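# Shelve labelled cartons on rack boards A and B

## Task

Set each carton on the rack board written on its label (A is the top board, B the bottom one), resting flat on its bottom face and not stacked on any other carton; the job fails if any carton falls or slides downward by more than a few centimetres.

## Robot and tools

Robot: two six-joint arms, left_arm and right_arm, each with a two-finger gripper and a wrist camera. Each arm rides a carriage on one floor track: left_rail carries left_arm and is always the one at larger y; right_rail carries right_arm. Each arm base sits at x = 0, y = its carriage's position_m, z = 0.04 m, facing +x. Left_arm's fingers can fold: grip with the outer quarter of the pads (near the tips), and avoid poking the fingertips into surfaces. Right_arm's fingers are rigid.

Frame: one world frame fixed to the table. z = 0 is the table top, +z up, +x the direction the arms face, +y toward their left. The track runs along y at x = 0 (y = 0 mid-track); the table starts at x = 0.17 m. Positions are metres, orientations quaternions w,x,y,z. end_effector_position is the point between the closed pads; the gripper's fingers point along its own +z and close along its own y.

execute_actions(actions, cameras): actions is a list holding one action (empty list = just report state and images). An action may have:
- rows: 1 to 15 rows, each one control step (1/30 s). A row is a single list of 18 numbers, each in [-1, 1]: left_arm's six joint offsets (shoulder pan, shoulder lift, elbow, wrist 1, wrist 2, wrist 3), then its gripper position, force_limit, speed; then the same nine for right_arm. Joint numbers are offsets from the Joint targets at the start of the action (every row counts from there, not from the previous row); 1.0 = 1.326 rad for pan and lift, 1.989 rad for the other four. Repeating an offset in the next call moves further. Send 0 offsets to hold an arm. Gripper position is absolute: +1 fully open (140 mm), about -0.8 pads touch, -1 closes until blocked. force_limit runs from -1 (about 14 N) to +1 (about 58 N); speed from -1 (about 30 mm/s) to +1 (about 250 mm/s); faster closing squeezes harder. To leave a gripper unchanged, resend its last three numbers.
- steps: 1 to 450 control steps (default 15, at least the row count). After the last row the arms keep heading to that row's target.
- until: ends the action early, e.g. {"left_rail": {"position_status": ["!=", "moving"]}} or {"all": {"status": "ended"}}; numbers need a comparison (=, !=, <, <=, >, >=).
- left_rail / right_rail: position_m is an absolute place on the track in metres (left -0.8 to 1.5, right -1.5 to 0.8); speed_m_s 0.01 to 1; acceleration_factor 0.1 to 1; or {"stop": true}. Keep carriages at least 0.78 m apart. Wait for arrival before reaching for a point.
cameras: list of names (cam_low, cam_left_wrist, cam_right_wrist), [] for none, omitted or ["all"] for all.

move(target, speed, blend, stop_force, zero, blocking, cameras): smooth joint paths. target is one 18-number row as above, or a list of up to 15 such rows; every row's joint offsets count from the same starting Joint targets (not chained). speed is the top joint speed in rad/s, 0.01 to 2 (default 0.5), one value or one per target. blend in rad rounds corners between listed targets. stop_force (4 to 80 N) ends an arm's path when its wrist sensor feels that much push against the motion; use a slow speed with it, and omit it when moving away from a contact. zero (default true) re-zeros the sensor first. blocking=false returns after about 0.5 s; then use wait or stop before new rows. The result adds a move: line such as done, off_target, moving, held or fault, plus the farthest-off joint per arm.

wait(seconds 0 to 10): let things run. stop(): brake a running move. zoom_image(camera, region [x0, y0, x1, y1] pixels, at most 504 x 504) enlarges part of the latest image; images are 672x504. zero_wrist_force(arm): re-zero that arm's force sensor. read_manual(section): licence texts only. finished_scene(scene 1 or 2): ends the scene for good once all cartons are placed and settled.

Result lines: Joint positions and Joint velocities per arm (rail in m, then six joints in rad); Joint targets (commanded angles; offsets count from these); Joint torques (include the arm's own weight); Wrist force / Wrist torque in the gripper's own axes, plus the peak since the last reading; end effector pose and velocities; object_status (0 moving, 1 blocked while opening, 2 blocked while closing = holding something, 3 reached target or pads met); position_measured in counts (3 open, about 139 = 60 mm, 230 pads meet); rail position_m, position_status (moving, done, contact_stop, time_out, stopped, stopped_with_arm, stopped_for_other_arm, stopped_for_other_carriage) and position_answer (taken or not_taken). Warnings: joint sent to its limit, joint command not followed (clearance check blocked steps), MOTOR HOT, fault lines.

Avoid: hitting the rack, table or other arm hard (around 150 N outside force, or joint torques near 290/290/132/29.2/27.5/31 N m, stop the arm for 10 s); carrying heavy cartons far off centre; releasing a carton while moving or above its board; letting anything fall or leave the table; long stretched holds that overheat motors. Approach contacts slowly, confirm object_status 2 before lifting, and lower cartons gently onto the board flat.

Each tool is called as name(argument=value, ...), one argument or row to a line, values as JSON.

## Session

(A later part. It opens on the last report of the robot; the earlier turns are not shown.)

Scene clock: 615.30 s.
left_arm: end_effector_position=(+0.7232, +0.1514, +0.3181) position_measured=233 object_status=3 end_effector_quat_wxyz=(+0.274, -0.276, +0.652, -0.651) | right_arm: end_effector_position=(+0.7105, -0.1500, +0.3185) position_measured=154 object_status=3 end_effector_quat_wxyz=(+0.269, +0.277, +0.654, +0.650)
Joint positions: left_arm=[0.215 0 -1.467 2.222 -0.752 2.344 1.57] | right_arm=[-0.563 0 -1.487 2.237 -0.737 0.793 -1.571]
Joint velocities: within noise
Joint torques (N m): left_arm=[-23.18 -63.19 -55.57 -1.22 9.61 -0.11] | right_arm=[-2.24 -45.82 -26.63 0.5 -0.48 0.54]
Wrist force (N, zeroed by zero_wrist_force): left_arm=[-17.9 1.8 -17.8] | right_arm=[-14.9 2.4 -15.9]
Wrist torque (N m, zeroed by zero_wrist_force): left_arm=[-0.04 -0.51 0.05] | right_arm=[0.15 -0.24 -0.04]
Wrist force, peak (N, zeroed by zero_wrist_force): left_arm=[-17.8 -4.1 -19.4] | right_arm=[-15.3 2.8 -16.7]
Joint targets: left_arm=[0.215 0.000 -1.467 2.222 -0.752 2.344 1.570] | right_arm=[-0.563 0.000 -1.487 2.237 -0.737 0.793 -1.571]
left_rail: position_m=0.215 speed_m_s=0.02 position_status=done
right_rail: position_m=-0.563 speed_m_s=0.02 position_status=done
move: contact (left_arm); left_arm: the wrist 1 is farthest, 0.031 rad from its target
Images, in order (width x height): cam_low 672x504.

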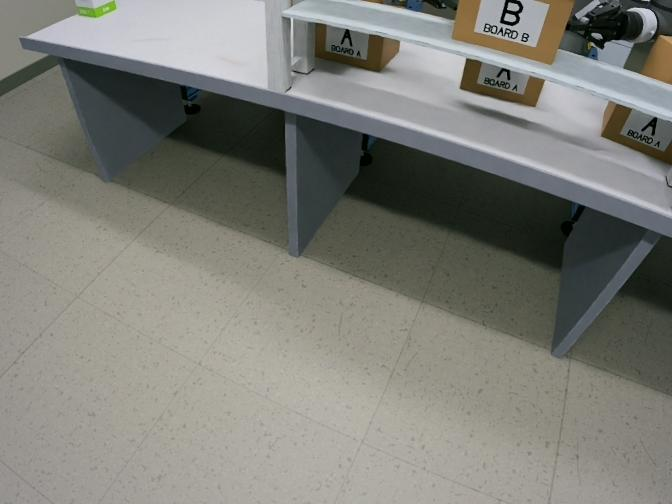

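execute_actions(
  actions=[
    {"right_rail":{"position_m":-0.573},"left_rail":{"position_m":0.225},"steps":90,"until":{"all":{"status":"ended"}}},
  ],
)

Scene clock: 620.57 s.
left_arm: end_effector_position=(+0.7232, +0.1614, +0.3181) position_measured=233 object_status=3 end_effector_quat_wxyz=(+0.274, -0.276, +0.652, -0.651) | right_arm: end_effector_position=(+0.7105, -0.1601, +0.3185) position_measured=154 object_status=3 end_effector_quat_wxyz=(+0.269, +0.277, +0.654, +0.650)
Joint positions: left_arm=[0.225 0 -1.467 2.222 -0.752 2.344 1.57] | right_arm=[-0.573 0 -1.487 2.237 -0.737 0.793 -1.571]
Joint velocities: within noise
Joint torques (N m): left_arm=[12.54 -64.63 -42 -5.74 -3.05 0.18] | right_arm=[-0.56 -40.27 -30.76 -0.17 -0.52 0.71]
Wrist force (N, zeroed by zero_wrist_force): left_arm=[0.1 0.5 0.1] | right_arm=[-0.7 4.0 0.6]
Wrist torque (N m, zeroed by zero_wrist_force): left_arm=[0.11 -0.02 0.00] | right_arm=[0.81 0.18 0.01]
Wrist force, peak (N, zeroed by zero_wrist_force): left_arm=[-17.9 1.3 -18.1] | right_arm=[-15.0 3.5 -16.1]
Joint targets: left_arm=[0.225 0.000 -1.467 2.222 -0.752 2.344 1.570] | right_arm=[-0.573 0.000 -1.487 2.237 -0.737 0.793 -1.571]
Tool commands: left_gripper/position=-1.0 left_gripper/force_limit=+1.0 left_gripper/speed=-1.0 right_gripper/position=-0.2 right_gripper/force_limit=+1.0 right_gripper/speed=-1.0
left_rail: position_m=0.225 speed_m_s=0.02 position_status=done
right_rail: position_m=-0.573 speed_m_s=0.02 position_status=done
camera_calibration:
cam_left_wrist: T_world_to_cam=[[-0.0148087, 0.0137166, -0.999796, 0.335527], [0.415079, 0.909763, 0.00633335, -0.452838], [0.909665, -0.414901, -0.0191659, -0.402035], [0, 0, 0, 1]] pos_world=[0.558649, 0.240569, 0.330621]
cam_right_wrist: T_world_to_cam=[[0.0198767, -0.0247212, 0.999497, -0.329403], [0.445862, -0.894565, -0.0309926, -0.448323], [0.894881, 0.446253, -0.00675874, -0.386112], [0, 0, 0, 1]] pos_world=[0.551962, -0.236894, 0.312733]

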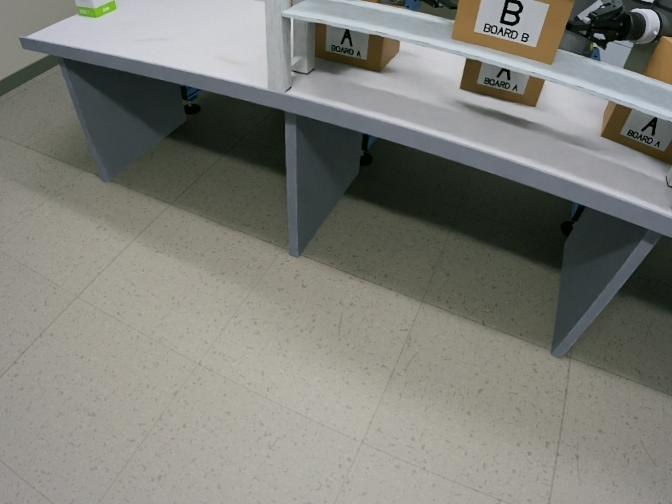

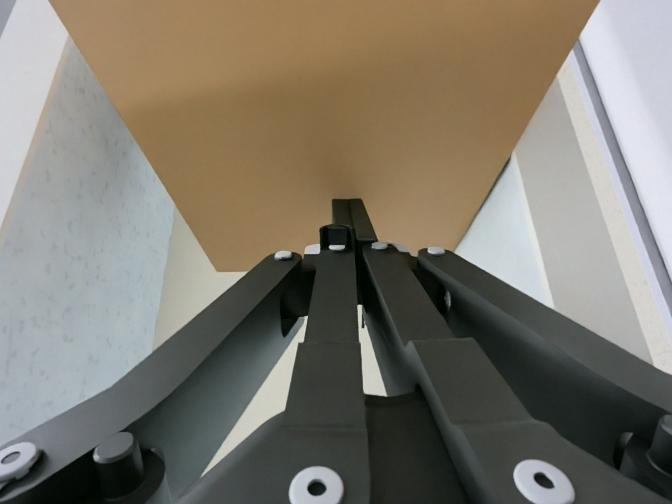

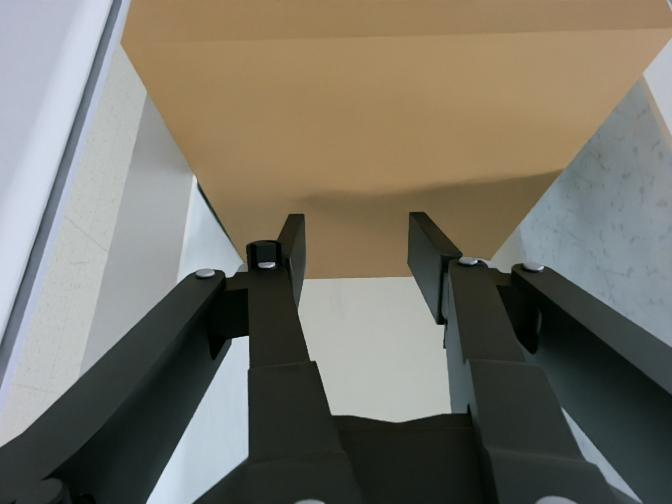

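move(
  target=[0,-0.0345,0.0258,-0.0028,0,0,-1,1,-1,0,-0.0345,0.0258,-0.0028,0,0,-0.2,1,-1],
  speed=0.05,
)

zoom_image(
  camera="cam_low",
  region=[440, 0, 672, 150],
)

Scene clock: 626.83 s.
left_arm: end_effector_position=(+0.6932, +0.1614, +0.3180) position_measured=233 object_status=3 end_effector_quat_wxyz=(+0.274, -0.276, +0.652, -0.651) | right_arm: end_effector_position=(+0.6804, -0.1600, +0.3179) position_measured=154 object_status=3 end_effector_quat_wxyz=(+0.269, +0.277, +0.654, +0.650)
Joint positions: left_arm=[0.225 0 -1.513 2.273 -0.757 2.344 1.57] | right_arm=[-0.573 0 -1.533 2.288 -0.742 0.793 -1.571]
Joint velocities: within noise
Joint torques (N m): left_arm=[1.34 -62.18 -26.86 -5.4 0.72 -0.01] | right_arm=[-1.06 -54.03 -23.64 -6.19 -0.37 0.56]
Wrist force (N, zeroed by zero_wrist_force): left_arm=[-0.3 0.0 0.3] | right_arm=[-1.1 3.6 1.0]
Wrist torque (N m, zeroed by zero_wrist_force): left_arm=[-0.03 0.06 0.01] | right_arm=[0.75 0.23 -0.03]
Wrist force, peak (N, zeroed by zero_wrist_force): left_arm=[-0.1 0.6 0.3] | right_arm=[-1.1 4.3 1.4]
Joint targets: left_arm=[0.225 0.000 -1.513 2.273 -0.757 2.344 1.570] | right_arm=[-0.573 0.000 -1.533 2.288 -0.742 0.793 -1.571]
left_rail: position_m=0.225 speed_m_s=0.02 position_status=done
right_rail: position_m=-0.573 speed_m_s=0.02 position_status=done
move: done
camera_calibration:
cam_left_wrist: T_world_to_cam=[[-0.0148623, 0.0137145, -0.999795, 0.335029], [0.414949, 0.909823, 0.006312, -0.440291], [0.909723, -0.41477, -0.0192129, -0.374774], [0, 0, 0, 1]] pos_world=[0.528618, 0.240546, 0.330539]
cam_right_wrist: T_world_to_cam=[[0.0198455, -0.0247212, 0.999497, -0.328188], [0.445863, -0.894565, -0.0309787, -0.434905], [0.894881, 0.446253, -0.00673083, -0.359286], [0, 0, 0, 1]] pos_world=[0.521939, -0.236832, 0.312132]

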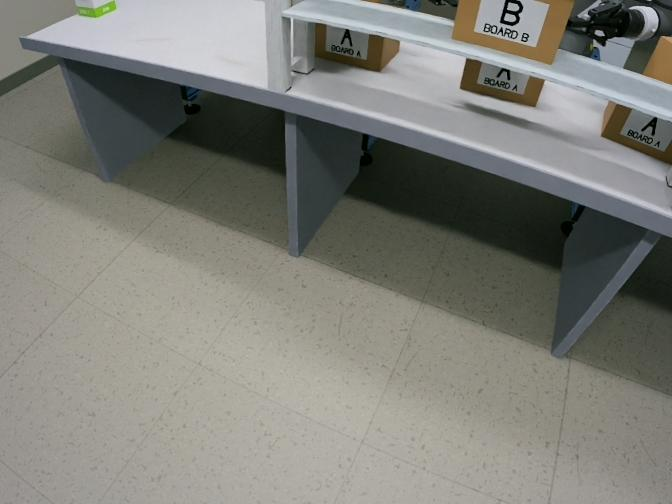

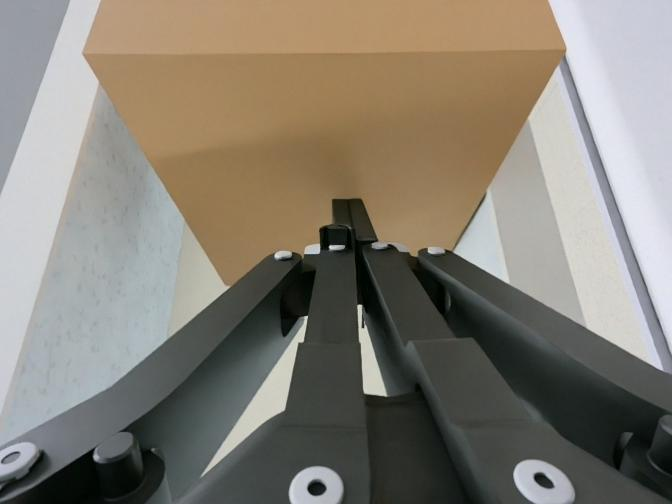

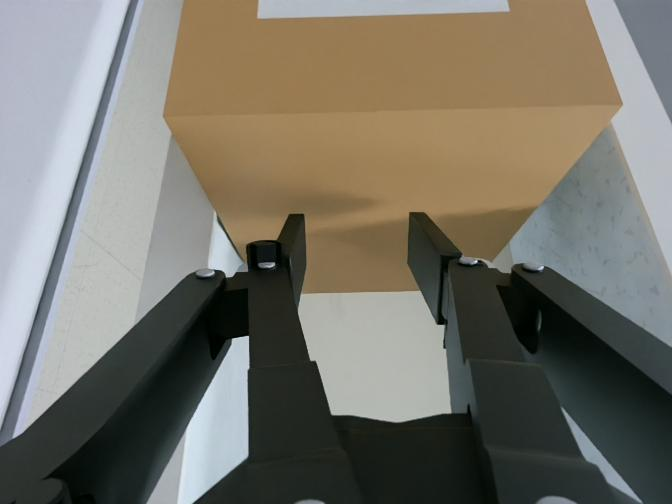

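Scaled by 2.172.

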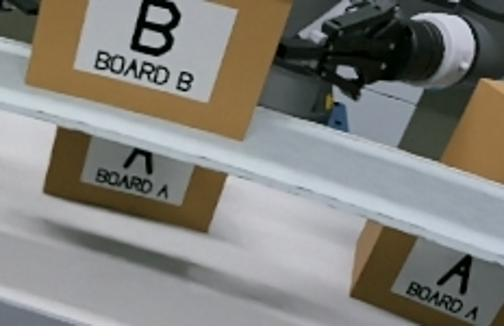

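move(
  target=[0,-0.4796,0.0387,0.2795,0.006,0,-1,1,-1,0,-0.4646,0.0312,0.2720,-0.004,0,-0.2,1,-1],
  speed=0.4,
)

Scene clock: 637.30 s.
left_arm: end_effector_position=(+0.4663, +0.1585, +0.4997) position_measured=233 object_status=3 end_effector_quat_wxyz=(+0.271, -0.271, +0.653, -0.653) | right_arm: end_effector_position=(+0.4660, -0.1580, +0.4993) position_measured=154 object_status=3 end_effector_quat_wxyz=(+0.270, +0.271, +0.653, +0.653)
Joint positions: left_arm=[0.225 0 -2.149 2.35 -0.202 2.356 1.57] | right_arm=[-0.573 0 -2.149 2.35 -0.201 0.785 -1.571]
Joint velocities: within noise
Joint torques (N m): left_arm=[-9.74 -19.76 -39.8 0.95 1.61 -0.11] | right_arm=[-0.31 -9.41 -36.04 0.82 -2.84 0.55]
Wrist force (N, zeroed by zero_wrist_force): left_arm=[0.3 0.2 0.2] | right_arm=[-0.8 3.7 0.5]
Wrist torque (N m, zeroed by zero_wrist_force): left_arm=[0.06 -0.09 0.00] | right_arm=[0.76 0.18 -0.05]
Wrist force, peak (N, zeroed by zero_wrist_force): left_arm=[1.7 -1.0 -1.3] | right_arm=[0.5 4.8 -0.1]
Joint targets: left_arm=[0.225 0.000 -2.149 2.350 -0.201 2.356 1.570] | right_arm=[-0.573 0.000 -2.149 2.350 -0.201 0.785 -1.571]
left_rail: position_m=0.225 speed_m_s=0.02 position_status=done
right_rail: position_m=-0.573 speed_m_s=0.02 position_status=done
move: done
camera_calibration:
cam_left_wrist: T_world_to_cam=[[-0.0116971, 0.0138571, -0.999836, 0.51188], [0.425791, 0.90479, 0.00755847, -0.349531], [0.904746, -0.425633, -0.0164837, -0.163406], [0, 0, 0, 1]] pos_world=[0.302656, 0.239607, 0.511744]
cam_right_wrist: T_world_to_cam=[[0.00710212, -0.0246659, 0.999671, -0.499374], [0.453326, -0.890989, -0.0252049, -0.337708], [0.891317, 0.453355, 0.00485378, -0.170099], [0, 0, 0, 1]] pos_world=[0.308251, -0.236096, 0.491523]

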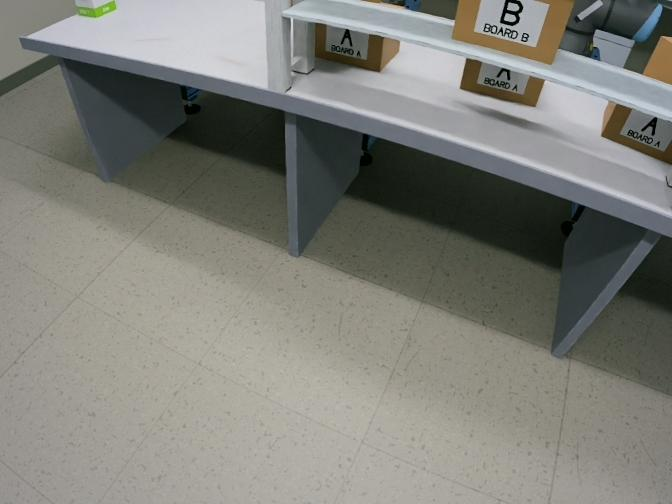

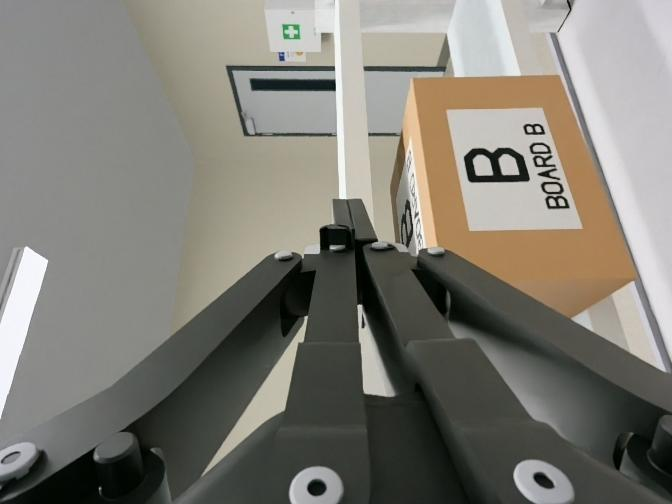

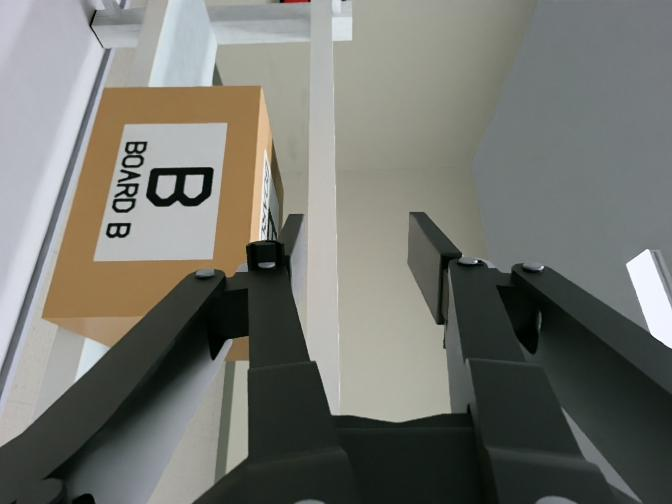

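execute_actions(
  actions=[
    {"right_rail":{"position_m":-1.3,"speed_m_s":0.6},"left_rail":{"position_m":1.0,"speed_m_s":0.6},"steps":150,"until":{"all":{"status":"ended"}}},
  ],
)

Scene clock: 649.17 s.
left_arm: end_effector_position=(+0.4662, +0.9334, +0.4997) position_measured=233 object_status=3 end_effector_quat_wxyz=(+0.271, -0.271, +0.653, -0.653) end_effector_velocity=(+0.000, +0.001, -0.001) end_effector_angular_velocity=(+0.001, +0.000, +0.000) | right_arm: end_effector_position=(+0.4660, -0.8850, +0.4994) position_measured=154 object_status=3 end_effector_quat_wxyz=(+0.270, +0.271, +0.653, +0.653)
Joint positions: left_arm=[1 0 -2.149 2.35 -0.201 2.356 1.57] | right_arm=[-1.3 0 -2.149 2.351 -0.201 0.785 -1.571]
Joint velocities: left_arm=[0.001 0.001 0.001 0.001 -0.001 0 0.001] | right_arm=[within noise]
Joint torques (N m): left_arm=[-12.37 -16.31 -49.34 -0.61 1.78 -0.12] | right_arm=[-1.34 -6.47 -44.81 -0.14 -0.53 0.76]
Wrist force (N, zeroed by zero_wrist_force): left_arm=[-0.1 0.0 -0.1] | right_arm=[-0.5 3.6 0.7]
Wrist torque (N m, zeroed by zero_wrist_force): left_arm=[-0.02 0.00 0.00] | right_arm=[0.77 0.09 -0.05]
Wrist force, peak (N, zeroed by zero_wrist_force): left_arm=[1.8 0.0 1.8] | right_arm=[0.5 3.9 2.0]
Joint targets: left_arm=[1.000 0.000 -2.149 2.350 -0.201 2.356 1.570] | right_arm=[-1.300 0.000 -2.149 2.350 -0.201 0.785 -1.571]
Tool commands: left_gripper/position=-1.0 left_gripper/force_limit=+1.0 left_gripper/speed=-1.0 right_gripper/position=-0.2 right_gripper/force_limit=+1.0 right_gripper/speed=-1.0
left_rail: position_m=1.000 speed_m_s=0.60 position_status=done
right_rail: position_m=-1.300 speed_m_s=0.60 position_status=done
camera_calibration:
cam_left_wrist: T_world_to_cam=[[-0.0116678, 0.0138571, -0.999836, 0.501168], [0.425794, 0.904788, 0.00757085, -1.05062], [0.904745, -0.425636, -0.0164572, 0.166481], [0, 0, 0, 1]] pos_world=[0.302574, 1.01451, 0.511779]
cam_right_wrist: T_world_to_cam=[[0.00707255, -0.0246658, 0.999671, -0.517331], [0.453336, -0.890984, -0.0251913, -0.985393], [0.891312, 0.453365, 0.00488036, 0.15954], [0, 0, 0, 1]] pos_world=[0.308173, -0.963059, 0.491558]

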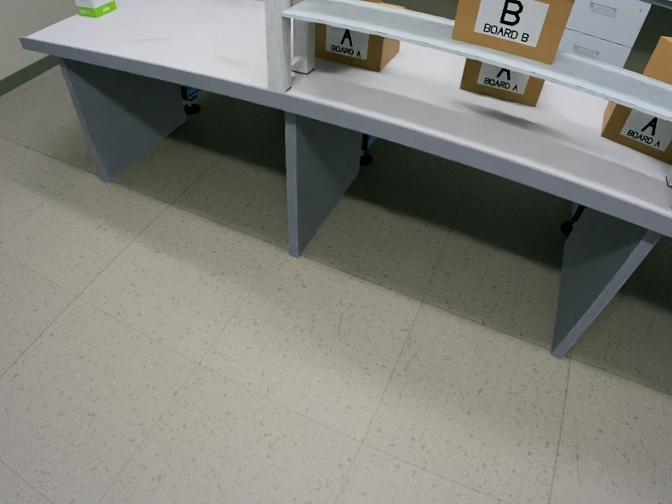

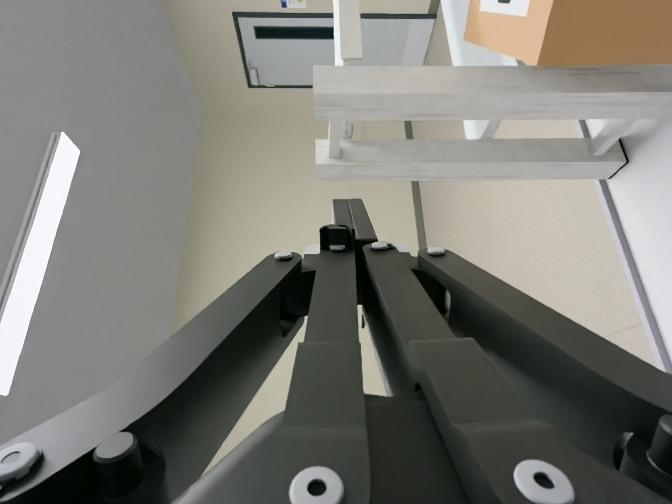

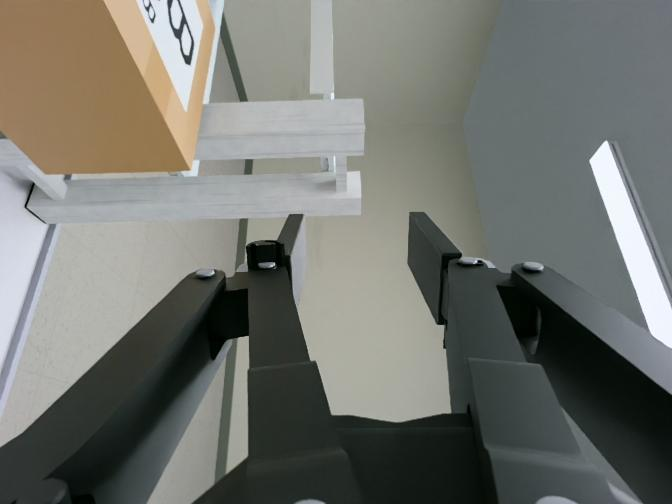

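execute_actions(
  actions=[
    {"rows":[[0,0,0,0.4022,-0.31,0,-1,1,-1,0,0,0,0.4022,0.31,0,-0.2,1,-1]],"right_rail":{"position_m":-0.8,"speed_m_s":0.6},"left_rail":{"position_m":0.42,"speed_m_s":0.6},"steps":150,"until":{"all":{"status":"ended"}}},
  ],
  cameras=["cam_left_wrist","cam_right_wrist"],
)

Scene clock: 658.33 s.
left_arm: end_effector_position=(+0.3733, +0.5372, +0.2952) position_measured=233 object_status=3 end_effector_quat_wxyz=(-0.210, +0.631, -0.675, +0.320) end_effector_velocity=(+0.000, -0.001, -0.001) end_effector_angular_velocity=(+0.000, +0.001, +0.002) | right_arm: end_effector_position=(+0.3731, -0.5685, +0.2950) position_measured=154 object_status=3 end_effector_quat_wxyz=(+0.209, +0.630, +0.675, +0.320)
Joint positions: left_arm=[0.42 0 -2.149 2.35 0.598 1.739 1.57] | right_arm=[-0.8 0 -2.149 2.351 0.599 1.401 -1.571]
Joint velocities: left_arm=[-0.001 0.001 0.001 0.001 -0.001 0 0] | right_arm=[within noise]
Joint torques (N m): left_arm=[8.18 -5.27 -53.84 3.76 -1.8 0.09] | right_arm=[-4.28 14.4 -33.31 4 2.77 1.05]
Wrist force (N, zeroed by zero_wrist_force): left_arm=[0.3 -0.6 0.5] | right_arm=[-0.4 2.9 0.2]
Wrist torque (N m, zeroed by zero_wrist_force): left_arm=[0.02 -0.16 -0.09] | right_arm=[0.62 0.18 0.05]
Wrist force, peak (N, zeroed by zero_wrist_force): left_arm=[-8.2 1.5 0.9] | right_arm=[-9.5 2.6 1.4]
Joint targets: left_arm=[0.420 0.000 -2.149 2.350 0.598 1.739 1.570] | right_arm=[-0.800 0.000 -2.149 2.350 0.599 1.401 -1.571]
left_rail: position_m=0.420 speed_m_s=0.60 position_status=done
right_rail: position_m=-0.800 speed_m_s=0.60 position_status=done
camera_calibration:
cam_left_wrist: T_world_to_cam=[[-0.729321, 0.00450761, -0.684157, 0.480803], [-0.117045, 0.984415, 0.131257, -0.527748], [0.674086, 0.175806, -0.717427, 0.0485305], [0, 0, 0, 1]] pos_world=[0.256176, 0.508824, 0.433032]
cam_right_wrist: T_world_to_cam=[[0.711159, -0.0241225, 0.702617, -0.479307], [-0.119146, -0.98909, 0.0866373, -0.541649], [0.692861, -0.145327, -0.706274, 0.0433051], [0, 0, 0, 1]] pos_world=[0.246324, -0.541008, 0.414282]
Images, in order (width x height): cam_left_wrist 672x504, cam_right_wrist 672x504.

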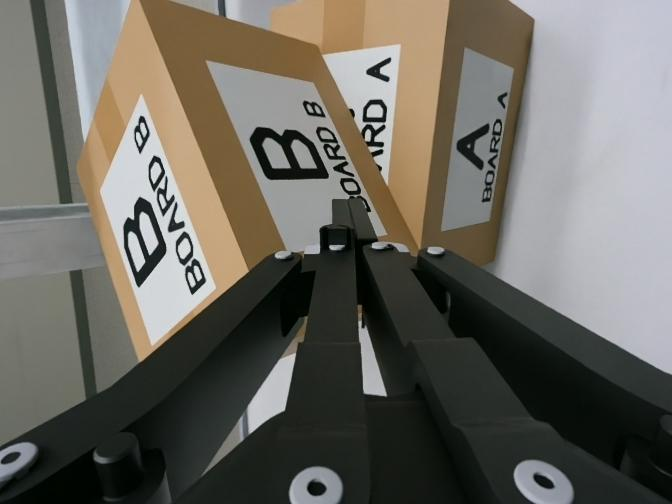

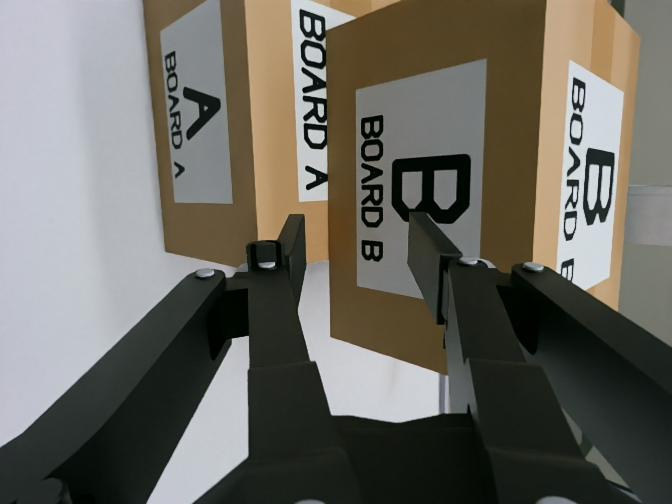

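execute_actions(
  actions=[
    {"rows":[[0,0,0,-0.4017,0.31,0,-1,1,-1,0,0,0,-0.4022,-0.31,0,-0.2,1,-1]],"steps":60},
  ],
  cameras=[],
)

execute_actions(
  actions=[
    {"right_rail":{"position_m":-0.9},"left_rail":{"position_m":0.081},"steps":150,"until":{"all":{"status":"ended"}}},
  ],
  cameras=[],
)

move(
  target=[0,0.3503,0.0547,-0.2883,0.0,0,-1,1,-1,0,0,0,0,0,0,-0.2,1,-1],
  speed=0.3,
)

Scene clock: 704.90 s.
left_arm: end_effector_position=(+0.4661, +0.3535, +0.4995) position_measured=233 object_status=3 end_effector_quat_wxyz=(+0.270, -0.271, +0.653, -0.653) | right_arm: end_effector_position=(+0.4660, -0.3850, +0.4994) position_measured=154 object_status=3 end_effector_quat_wxyz=(+0.270, +0.271, +0.653, +0.653)
Joint positions: left_arm=[0.42 0 -2.149 2.35 -0.2 2.356 1.57] | right_arm=[-0.8 0 -2.149 2.35 -0.201 0.785 -1.571]
Joint velocities: within noise
Joint torques (N m): left_arm=[-16.7 5.77 -39.67 -4.78 2.13 0.48] | right_arm=[-10.18 -4.76 -49.51 -5.6 -2.92 1.18]
Wrist force (N, zeroed by zero_wrist_force): left_arm=[0.2 0.1 0.4] | right_arm=[-0.1 4.2 0.7]
Wrist torque (N m, zeroed by zero_wrist_force): left_arm=[0.00 -0.06 0.01] | right_arm=[0.91 0.02 -0.05]
Wrist force, peak (N, zeroed by zero_wrist_force): left_arm=[-3.5 7.4 -6.6] | right_arm=[-4.2 -6.6 -4.6]
Joint targets: left_arm=[0.420 0.000 -2.149 2.350 -0.200 2.356 1.570] | right_arm=[-0.800 0.000 -2.149 2.350 -0.201 0.785 -1.571]
left_rail: position_m=0.420 speed_m_s=0.60 position_status=done
right_rail: position_m=-0.800 speed_m_s=0.60 position_status=done
No camera images: "cameras" was empty.

Scene clock: 706.60 s.
left_arm: end_effector_position=(+0.4661, +0.0146, +0.4995) position_measured=233 object_status=3 end_effector_quat_wxyz=(+0.270, -0.271, +0.653, -0.653) end_effector_velocity=(+0.001, -0.001, +0.001) end_effector_angular_velocity=(+0.000, -0.001, +0.002) | right_arm: end_effector_position=(+0.4660, -0.4850, +0.4994) position_measured=154 object_status=3 end_effector_quat_wxyz=(+0.270, +0.271, +0.653, +0.653)
Joint positions: left_arm=[0.081 0 -2.149 2.35 -0.2 2.356 1.57] | right_arm=[-0.9 0 -2.149 2.35 -0.201 0.785 -1.571]
Joint velocities: left_arm=[-0.001 0.001 0 -0.001 -0.001 -0.001 0] | right_arm=[within noise]
Joint torques (N m): left_arm=[-11.52 14.5 -42.75 -3.48 1.51 0.35] | right_arm=[-8 -4.65 -48.68 -4.99 0.04 1.24]
Wrist force (N, zeroed by zero_wrist_force): left_arm=[0.0 -0.1 0.5] | right_arm=[0.1 3.9 1.0]
Wrist torque (N m, zeroed by zero_wrist_force): left_arm=[-0.03 -0.01 0.00] | right_arm=[0.85 -0.03 -0.05]
Wrist force, peak (N, zeroed by zero_wrist_force): left_arm=[1.3 0.2 1.3] | right_arm=[1.7 4.1 2.5]
Joint targets: left_arm=[0.081 0.000 -2.149 2.350 -0.200 2.356 1.570] | right_arm=[-0.900 0.000 -2.149 2.350 -0.201 0.785 -1.571]
Tool commands: left_gripper/position=-1.0 left_gripper/force_limit=+1.0 left_gripper/speed=-1.0 right_gripper/position=-0.2 right_gripper/force_limit=+1.0 right_gripper/speed=-1.0
left_rail: position_m=0.081 speed_m_s=0.60 position_status=done
right_rail: position_m=-0.900 speed_m_s=0.60 position_status=done
No camera images: "cameras" was empty.

Scene clock: 709.07 s.
left_arm: end_effector_position=(+0.5799, +0.0145, +0.3098) position_measured=233 object_status=3 end_effector_quat_wxyz=(+0.270, -0.271, +0.653, -0.653) | right_arm: end_effector_position=(+0.4660, -0.4850, +0.4994) position_measured=154 object_status=3 end_effector_quat_wxyz=(+0.270, +0.271, +0.653, +0.653)
Joint positions: left_arm=[0.081 0 -1.685 2.459 -0.774 2.356 1.57] | right_arm=[-0.9 0 -2.149 2.35 -0.201 0.785 -1.571]
Joint velocities: within noise
Joint torques (N m): left_arm=[-11.59 -5.41 -26.1 -5.86 0.48 0.02] | right_arm=[-9.21 -5.47 -46.47 -3.41 2.77 1.04]
Wrist force (N, zeroed by zero_wrist_force): left_arm=[0.2 0.2 0.2] | right_arm=[0.1 4.1 0.8]
Wrist torque (N m, zeroed by zero_wrist_force): left_arm=[0.07 -0.05 0.00] | right_arm=[0.88 -0.03 -0.05]
Wrist force, peak (N, zeroed by zero_wrist_force): left_arm=[-0.1 1.5 0.7] | right_arm=[0.1 4.5 0.9]
Joint targets: left_arm=[0.081 0.000 -1.684 2.459 -0.774 2.356 1.570] | right_arm=[-0.900 0.000 -2.149 2.350 -0.201 0.785 -1.571]
left_rail: position_m=0.081 speed_m_s=0.60 position_status=done
right_rail: position_m=-0.900 speed_m_s=0.60 position_status=done
move: done
camera_calibration:
cam_left_wrist: T_world_to_cam=[[-0.0124943, 0.0138572, -0.999826, 0.325787], [0.425807, 0.904785, 0.00721889, -0.266079], [0.904728, -0.425642, -0.0172051, -0.330389], [0, 0, 0, 1]] pos_world=[0.416281, 0.0956022, 0.321967]
cam_right_wrist: T_world_to_cam=[[0.00705754, -0.024666, 0.999671, -0.507467], [0.453329, -0.890988, -0.0251848, -0.629043], [0.891316, 0.453357, 0.00489364, -0.0218028], [0, 0, 0, 1]] pos_world=[0.308178, -0.563102, 0.491564]

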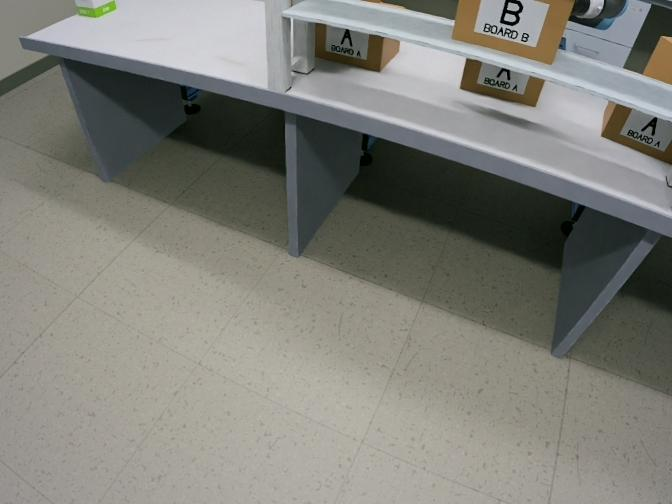

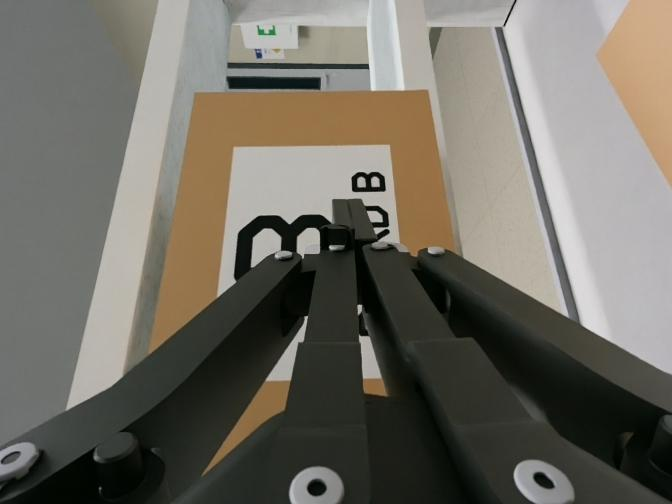

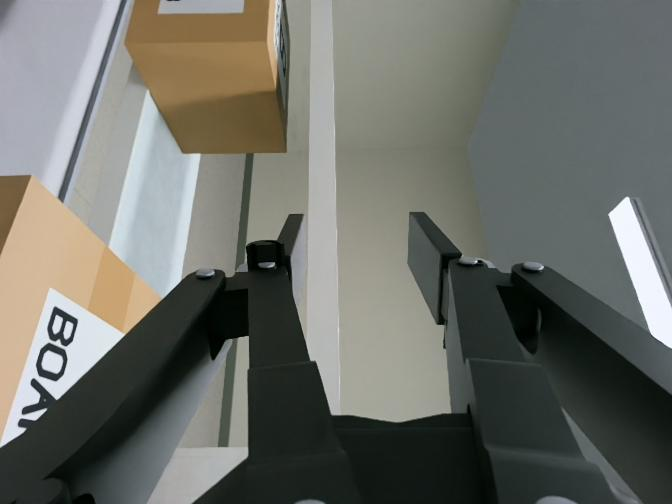

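move(
  target=[0,0.1245,-0.0793,-0.0037,0,0,-1,1,-1,0,0,0,0,0,0,-0.2,1,-1],
  speed=0.05,
  stop_force=30,
)

zoom_image(
  camera="cam_low",
  region=[440, 0, 672, 150],
)

Scene clock: 720.77 s.
left_arm: end_effector_position=(+0.6779, +0.0145, +0.3099) position_measured=233 object_status=3 end_effector_quat_wxyz=(+0.270, -0.271, +0.653, -0.653) | right_arm: end_effector_position=(+0.4660, -0.4850, +0.4994) position_measured=154 object_status=3 end_effector_quat_wxyz=(+0.270, +0.271, +0.653, +0.653)
Joint positions: left_arm=[0.081 0 -1.519 2.301 -0.781 2.356 1.57] | right_arm=[-0.9 0 -2.149 2.35 -0.201 0.785 -1.571]
Joint velocities: within noise
Joint torques (N m): left_arm=[-4.47 -17.36 -47.68 -4.65 -2.25 -0.13] | right_arm=[-6.48 -4.18 -42.22 0.46 2.55 1.19]
Wrist force (N, zeroed by zero_wrist_force): left_arm=[4.9 -4.2 -4.7] | right_arm=[0.1 4.1 0.7]
Wrist torque (N m, zeroed by zero_wrist_force): left_arm=[0.12 0.10 0.06] | right_arm=[0.86 -0.03 -0.05]
Wrist force, peak (N, zeroed by zero_wrist_force): left_arm=[5.2 -5.3 -5.6] | right_arm=[-0.1 4.6 1.0]
Joint targets: left_arm=[0.081 0.000 -1.519 2.301 -0.781 2.356 1.570] | right_arm=[-0.900 0.000 -2.149 2.350 -0.201 0.785 -1.571]
left_rail: position_m=0.081 speed_m_s=0.60 position_status=done
right_rail: position_m=-0.900 speed_m_s=0.60 position_status=done
move: done
camera_calibration:
cam_left_wrist: T_world_to_cam=[[-0.0125169, 0.0138571, -0.999826, 0.327094], [0.425805, 0.904786, 0.00720927, -0.307817], [0.904729, -0.42564, -0.0172255, -0.419079], [0, 0, 0, 1]] pos_world=[0.514317, 0.0955992, 0.322037]
cam_right_wrist: T_world_to_cam=[[0.00705763, -0.0246661, 0.999671, -0.507467], [0.453329, -0.890988, -0.0251849, -0.629043], [0.891316, 0.453357, 0.00489358, -0.0218029], [0, 0, 0, 1]] pos_world=[0.308178, -0.563102, 0.491564]

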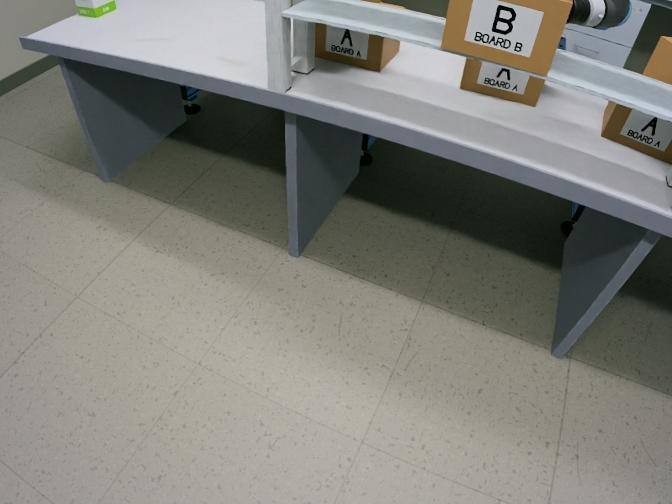

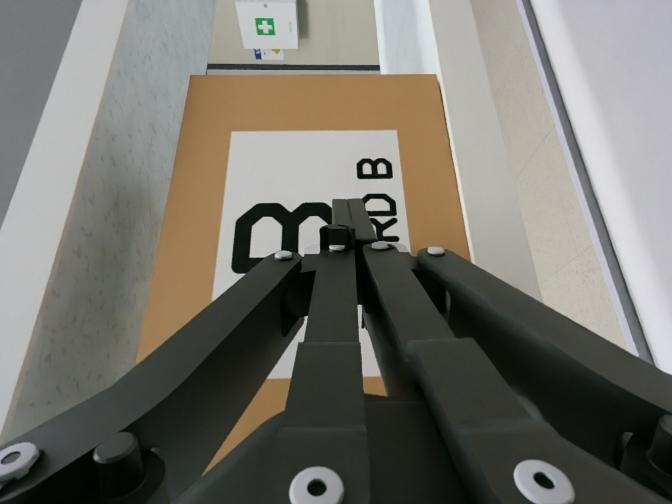

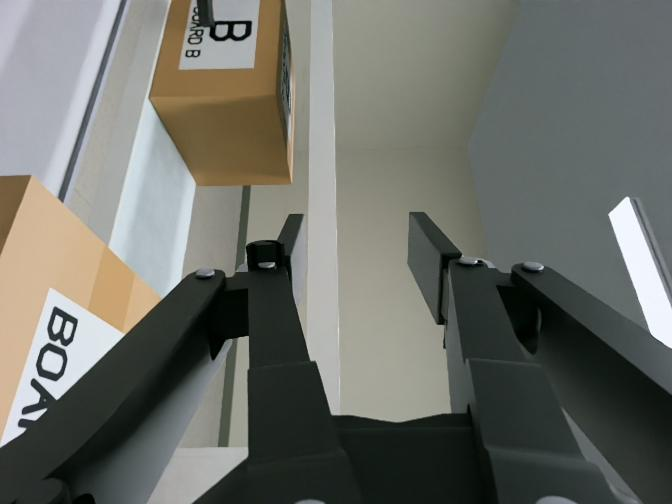

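Scaled by 2.172.

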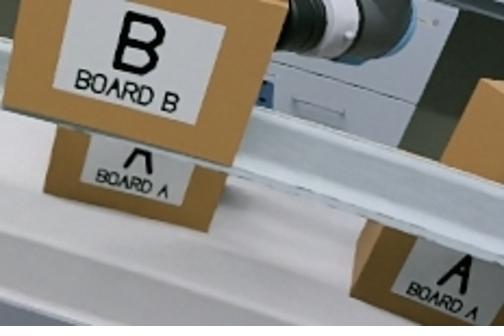

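move(
  target=[0,-0.4751,0.0246,0.2916,0,0,-1,1,-1,0,0,0,0,0,0,-0.2,1,-1],
  speed=0.5,
  cameras=[],
)

execute_actions(
  actions=[
    {"right_rail":{"position_m":-1.145},"left_rail":{"position_m":-0.275},"steps":150,"until":{"all":{"status":"ended"}}},
  ],
  cameras=[],
)

move(
  target=[0,0.4661,0.0785,-0.3893,0,0,-1,1,-1,0,0.4661,0.0785,-0.3893,0,0,-0.2,1,-1],
  speed=0.4,
)

Scene clock: 741.13 s.
left_arm: end_effector_position=(+0.4662, +0.0145, +0.4998) position_measured=233 object_status=3 end_effector_quat_wxyz=(+0.271, -0.271, +0.653, -0.653) | right_arm: end_effector_position=(+0.4660, -0.4850, +0.4994) position_measured=154 object_status=3 end_effector_quat_wxyz=(+0.270, +0.271, +0.653, +0.653)
Joint positions: left_arm=[0.081 0 -2.149 2.35 -0.201 2.356 1.57] | right_arm=[-0.9 0 -2.149 2.35 -0.201 0.785 -1.571]
Joint velocities: within noise
Joint torques (N m): left_arm=[-1.2 -17.79 -39.71 0.89 1.61 0.31] | right_arm=[-5.99 -3.62 -40 0.29 2.48 0.99]
Wrist force (N, zeroed by zero_wrist_force): left_arm=[0.2 -0.1 0.1] | right_arm=[0.2 4.1 0.8]
Wrist torque (N m, zeroed by zero_wrist_force): left_arm=[-0.03 -0.06 0.00] | right_arm=[0.89 -0.05 -0.05]
Wrist force, peak (N, zeroed by zero_wrist_force): left_arm=[5.1 -4.8 -4.9] | right_arm=[0.3 4.6 0.8]
Joint targets: left_arm=[0.081 0.000 -2.149 2.350 -0.201 2.356 1.570] | right_arm=[-0.900 0.000 -2.149 2.350 -0.201 0.785 -1.571]
left_rail: position_m=0.081 speed_m_s=0.60 position_status=done
right_rail: position_m=-0.900 speed_m_s=0.60 position_status=done
move: done
No camera images: "cameras" was empty.

Scene clock: 742.87 s.
left_arm: end_effector_position=(+0.4661, -0.3414, +0.4999) position_measured=233 object_status=3 end_effector_quat_wxyz=(+0.271, -0.271, +0.653, -0.653) end_effector_velocity=(+0.001, -0.001, -0.001) end_effector_angular_velocity=(+0.000, +0.001, +0.000) | right_arm: end_effector_position=(+0.4660, -0.7300, +0.4994) position_measured=154 object_status=3 end_effector_quat_wxyz=(+0.270, +0.271, +0.653, +0.653)
Joint positions: left_arm=[-0.275 0 -2.149 2.35 -0.201 2.356 1.57] | right_arm=[-1.145 0 -2.149 2.35 -0.201 0.785 -1.571]
Joint velocities: left_arm=[-0.001 0 0.002 0 -0.001 0 0] | right_arm=[within noise]
Joint torques (N m): left_arm=[-0.08 -20.44 -43.5 0.25 1.63 0.51] | right_arm=[-4.57 -5.45 -38.21 0.44 2.63 1.25]
Wrist force (N, zeroed by zero_wrist_force): left_arm=[0.1 0.1 0.0] | right_arm=[0.1 4.0 0.7]
Wrist torque (N m, zeroed by zero_wrist_force): left_arm=[0.03 -0.04 0.00] | right_arm=[0.85 -0.04 -0.05]
Wrist force, peak (N, zeroed by zero_wrist_force): left_arm=[1.0 -0.1 1.5] | right_arm=[1.6 4.3 2.1]
Joint targets: left_arm=[-0.275 0.000 -2.149 2.350 -0.201 2.356 1.570] | right_arm=[-1.145 0.000 -2.149 2.350 -0.201 0.785 -1.571]
Tool commands: left_gripper/position=-1.0 left_gripper/force_limit=+1.0 left_gripper/speed=-1.0 right_gripper/position=-0.2 right_gripper/force_limit=+1.0 right_gripper/speed=-1.0
left_rail: position_m=-0.275 speed_m_s=0.60 position_status=done
right_rail: position_m=-1.145 speed_m_s=0.60 position_status=done
No camera images: "cameras" was empty.

Scene clock: 745.40 s.
left_arm: end_effector_position=(+0.5860, -0.3415, +0.2402) position_measured=233 object_status=3 end_effector_quat_wxyz=(+0.271, -0.271, +0.653, -0.653) | right_arm: end_effector_position=(+0.5856, -0.7301, +0.2397) position_measured=154 object_status=3 end_effector_quat_wxyz=(+0.270, +0.271, +0.653, +0.653)
Joint positions: left_arm=[-0.275 0 -1.532 2.506 -0.975 2.356 1.57] | right_arm=[-1.145 0 -1.531 2.507 -0.975 0.785 -1.571]
Joint velocities: within noise
Joint torques (N m): left_arm=[6.96 -14.86 -19.1 -5.24 1.44 0.26] | right_arm=[-5.53 -18.59 -17.79 -6.19 2.45 1.08]
Wrist force (N, zeroed by zero_wrist_force): left_arm=[-0.1 0.2 0.2] | right_arm=[0.3 4.0 0.9]
Wrist torque (N m, zeroed by zero_wrist_force): left_arm=[0.03 0.01 0.00] | right_arm=[0.86 -0.08 -0.02]
Wrist force, peak (N, zeroed by zero_wrist_force): left_arm=[1.3 -1.1 -0.9] | right_arm=[1.2 5.4 -0.2]
Joint targets: left_arm=[-0.275 0.000 -1.531 2.506 -0.975 2.356 1.570] | right_arm=[-1.145 0.000 -1.531 2.507 -0.975 0.785 -1.571]
left_rail: position_m=-0.275 speed_m_s=0.60 position_status=done
right_rail: position_m=-1.145 speed_m_s=0.60 position_status=done
move: done
camera_calibration:
cam_left_wrist: T_world_to_cam=[[-0.0112994, 0.013857, -0.99984, 0.260525], [0.425793, 0.904787, 0.00772765, 0.0538343], [0.90475, -0.425638, -0.0161237, -0.488864], [0, 0, 0, 1]] pos_world=[0.422321, -0.260398, 0.252185]
cam_right_wrist: T_world_to_cam=[[0.00690482, -0.024666, 0.999672, -0.254675], [0.453333, -0.890988, -0.0251156, -0.908159], [0.891315, 0.453357, 0.0050298, -0.0160996], [0, 0, 0, 1]] pos_world=[0.427806, -0.808141, 0.231863]

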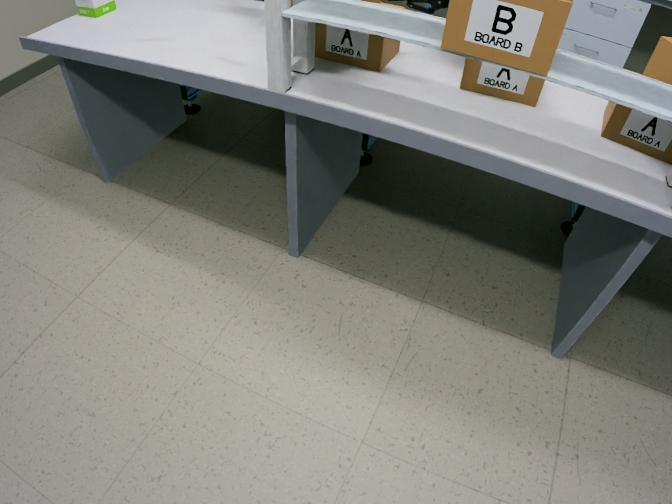

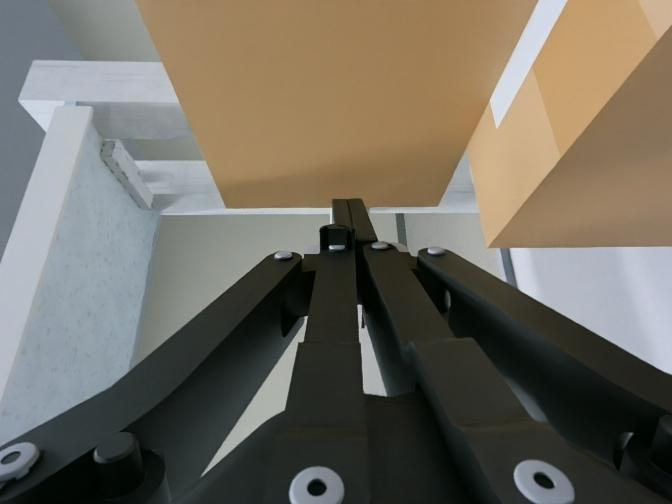

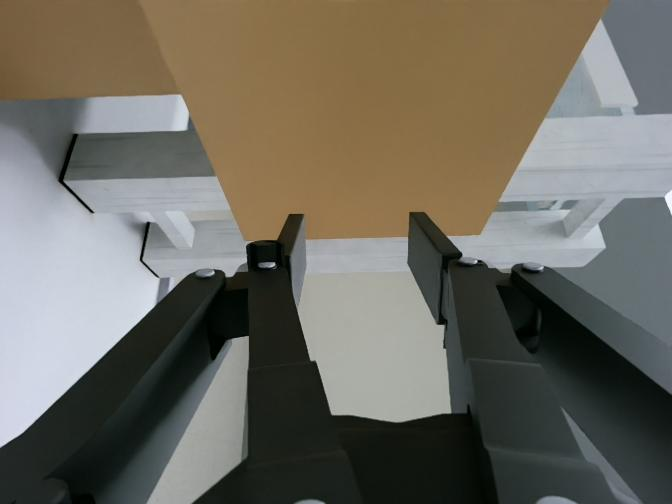

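zero_wrist_force(
  arm="left_arm",
)

zero_wrist_force(
  arm="right_arm",
)

execute_actions(
  actions=[
    {"left_rail":{"position_m":-0.309,"speed_m_s":0.02},"right_rail":{"position_m":-1.111,"speed_m_s":0.02},"steps":150,"until":{"all":{"status":"ended"}}},
  ],
)

Wrist force sensor zeroed.

Wrist force sensor zeroed.

Scene clock: 781.13 s.
left_arm: end_effector_position=(+0.5860, -0.3756, +0.2401) position_measured=233 object_status=3 end_effector_quat_wxyz=(+0.271, -0.271, +0.653, -0.653) | right_arm: end_effector_position=(+0.5856, -0.6961, +0.2396) position_measured=154 object_status=3 end_effector_quat_wxyz=(+0.270, +0.271, +0.653, +0.653)
Joint positions: left_arm=[-0.309 0 -1.531 2.506 -0.975 2.356 1.57] | right_arm=[-1.111 0 -1.531 2.507 -0.975 0.785 -1.571]
Joint velocities: within noise
Joint torques (N m): left_arm=[8.94 -14.39 -26.31 -3.31 1.54 0.05] | right_arm=[-4.16 -22.49 -26.78 -4.34 1.02 0.83]
Wrist force (N, zeroed by zero_wrist_force): left_arm=[0.2 -0.2 -0.1] | right_arm=[-4.8 0.1 -4.3]
Wrist torque (N m, zeroed by zero_wrist_force): left_arm=[-0.05 -0.05 0.00] | right_arm=[0.09 -0.05 -0.06]
Wrist force, peak (N, zeroed by zero_wrist_force): left_arm=[-0.6 -0.3 -0.6] | right_arm=[-5.6 1.1 -5.1]
Joint targets: left_arm=[-0.309 0.000 -1.531 2.506 -0.975 2.356 1.570] | right_arm=[-1.111 0.000 -1.531 2.507 -0.975 0.785 -1.571]
Tool commands: left_gripper/position=-1.0 left_gripper/force_limit=+1.0 left_gripper/speed=-1.0 right_gripper/position=-0.2 right_gripper/force_limit=+1.0 right_gripper/speed=-1.0
left_rail: position_m=-0.309 speed_m_s=0.02 position_status=done
right_rail: position_m=-1.111 speed_m_s=0.02 position_status=done
camera_calibration:
cam_left_wrist: T_world_to_cam=[[-0.0113308, 0.0138571, -0.99984, 0.260937], [0.425793, 0.904788, 0.0077144, 0.0846697], [0.904749, -0.425638, -0.0161522, -0.50336], [0, 0, 0, 1]] pos_world=[0.42232, -0.294473, 0.252112]
cam_right_wrist: T_world_to_cam=[[0.00693455, -0.0246663, 0.999672, -0.253778], [0.453302, -0.891003, -0.0251294, -0.877871], [0.89133, 0.453327, 0.00500258, -0.0315364], [0, 0, 0, 1]] pos_world=[0.427809, -0.774149, 0.231792]

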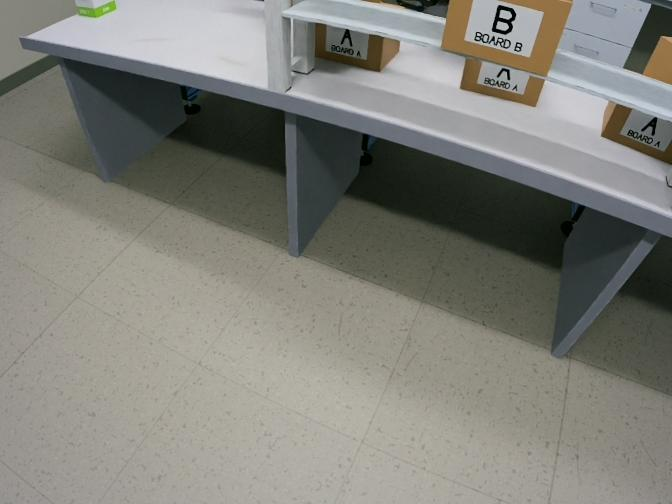

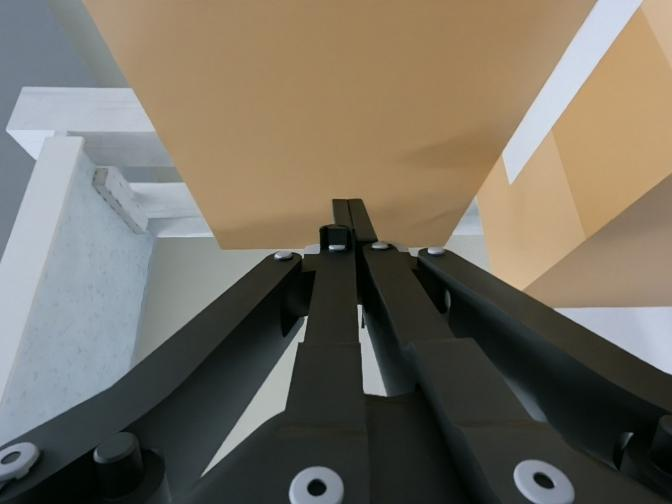

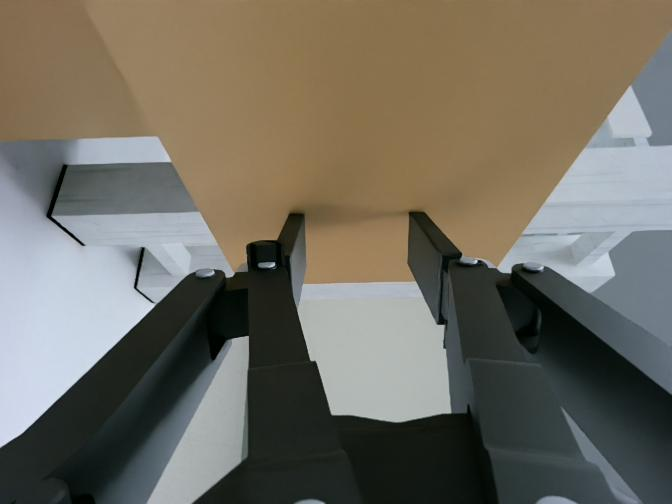

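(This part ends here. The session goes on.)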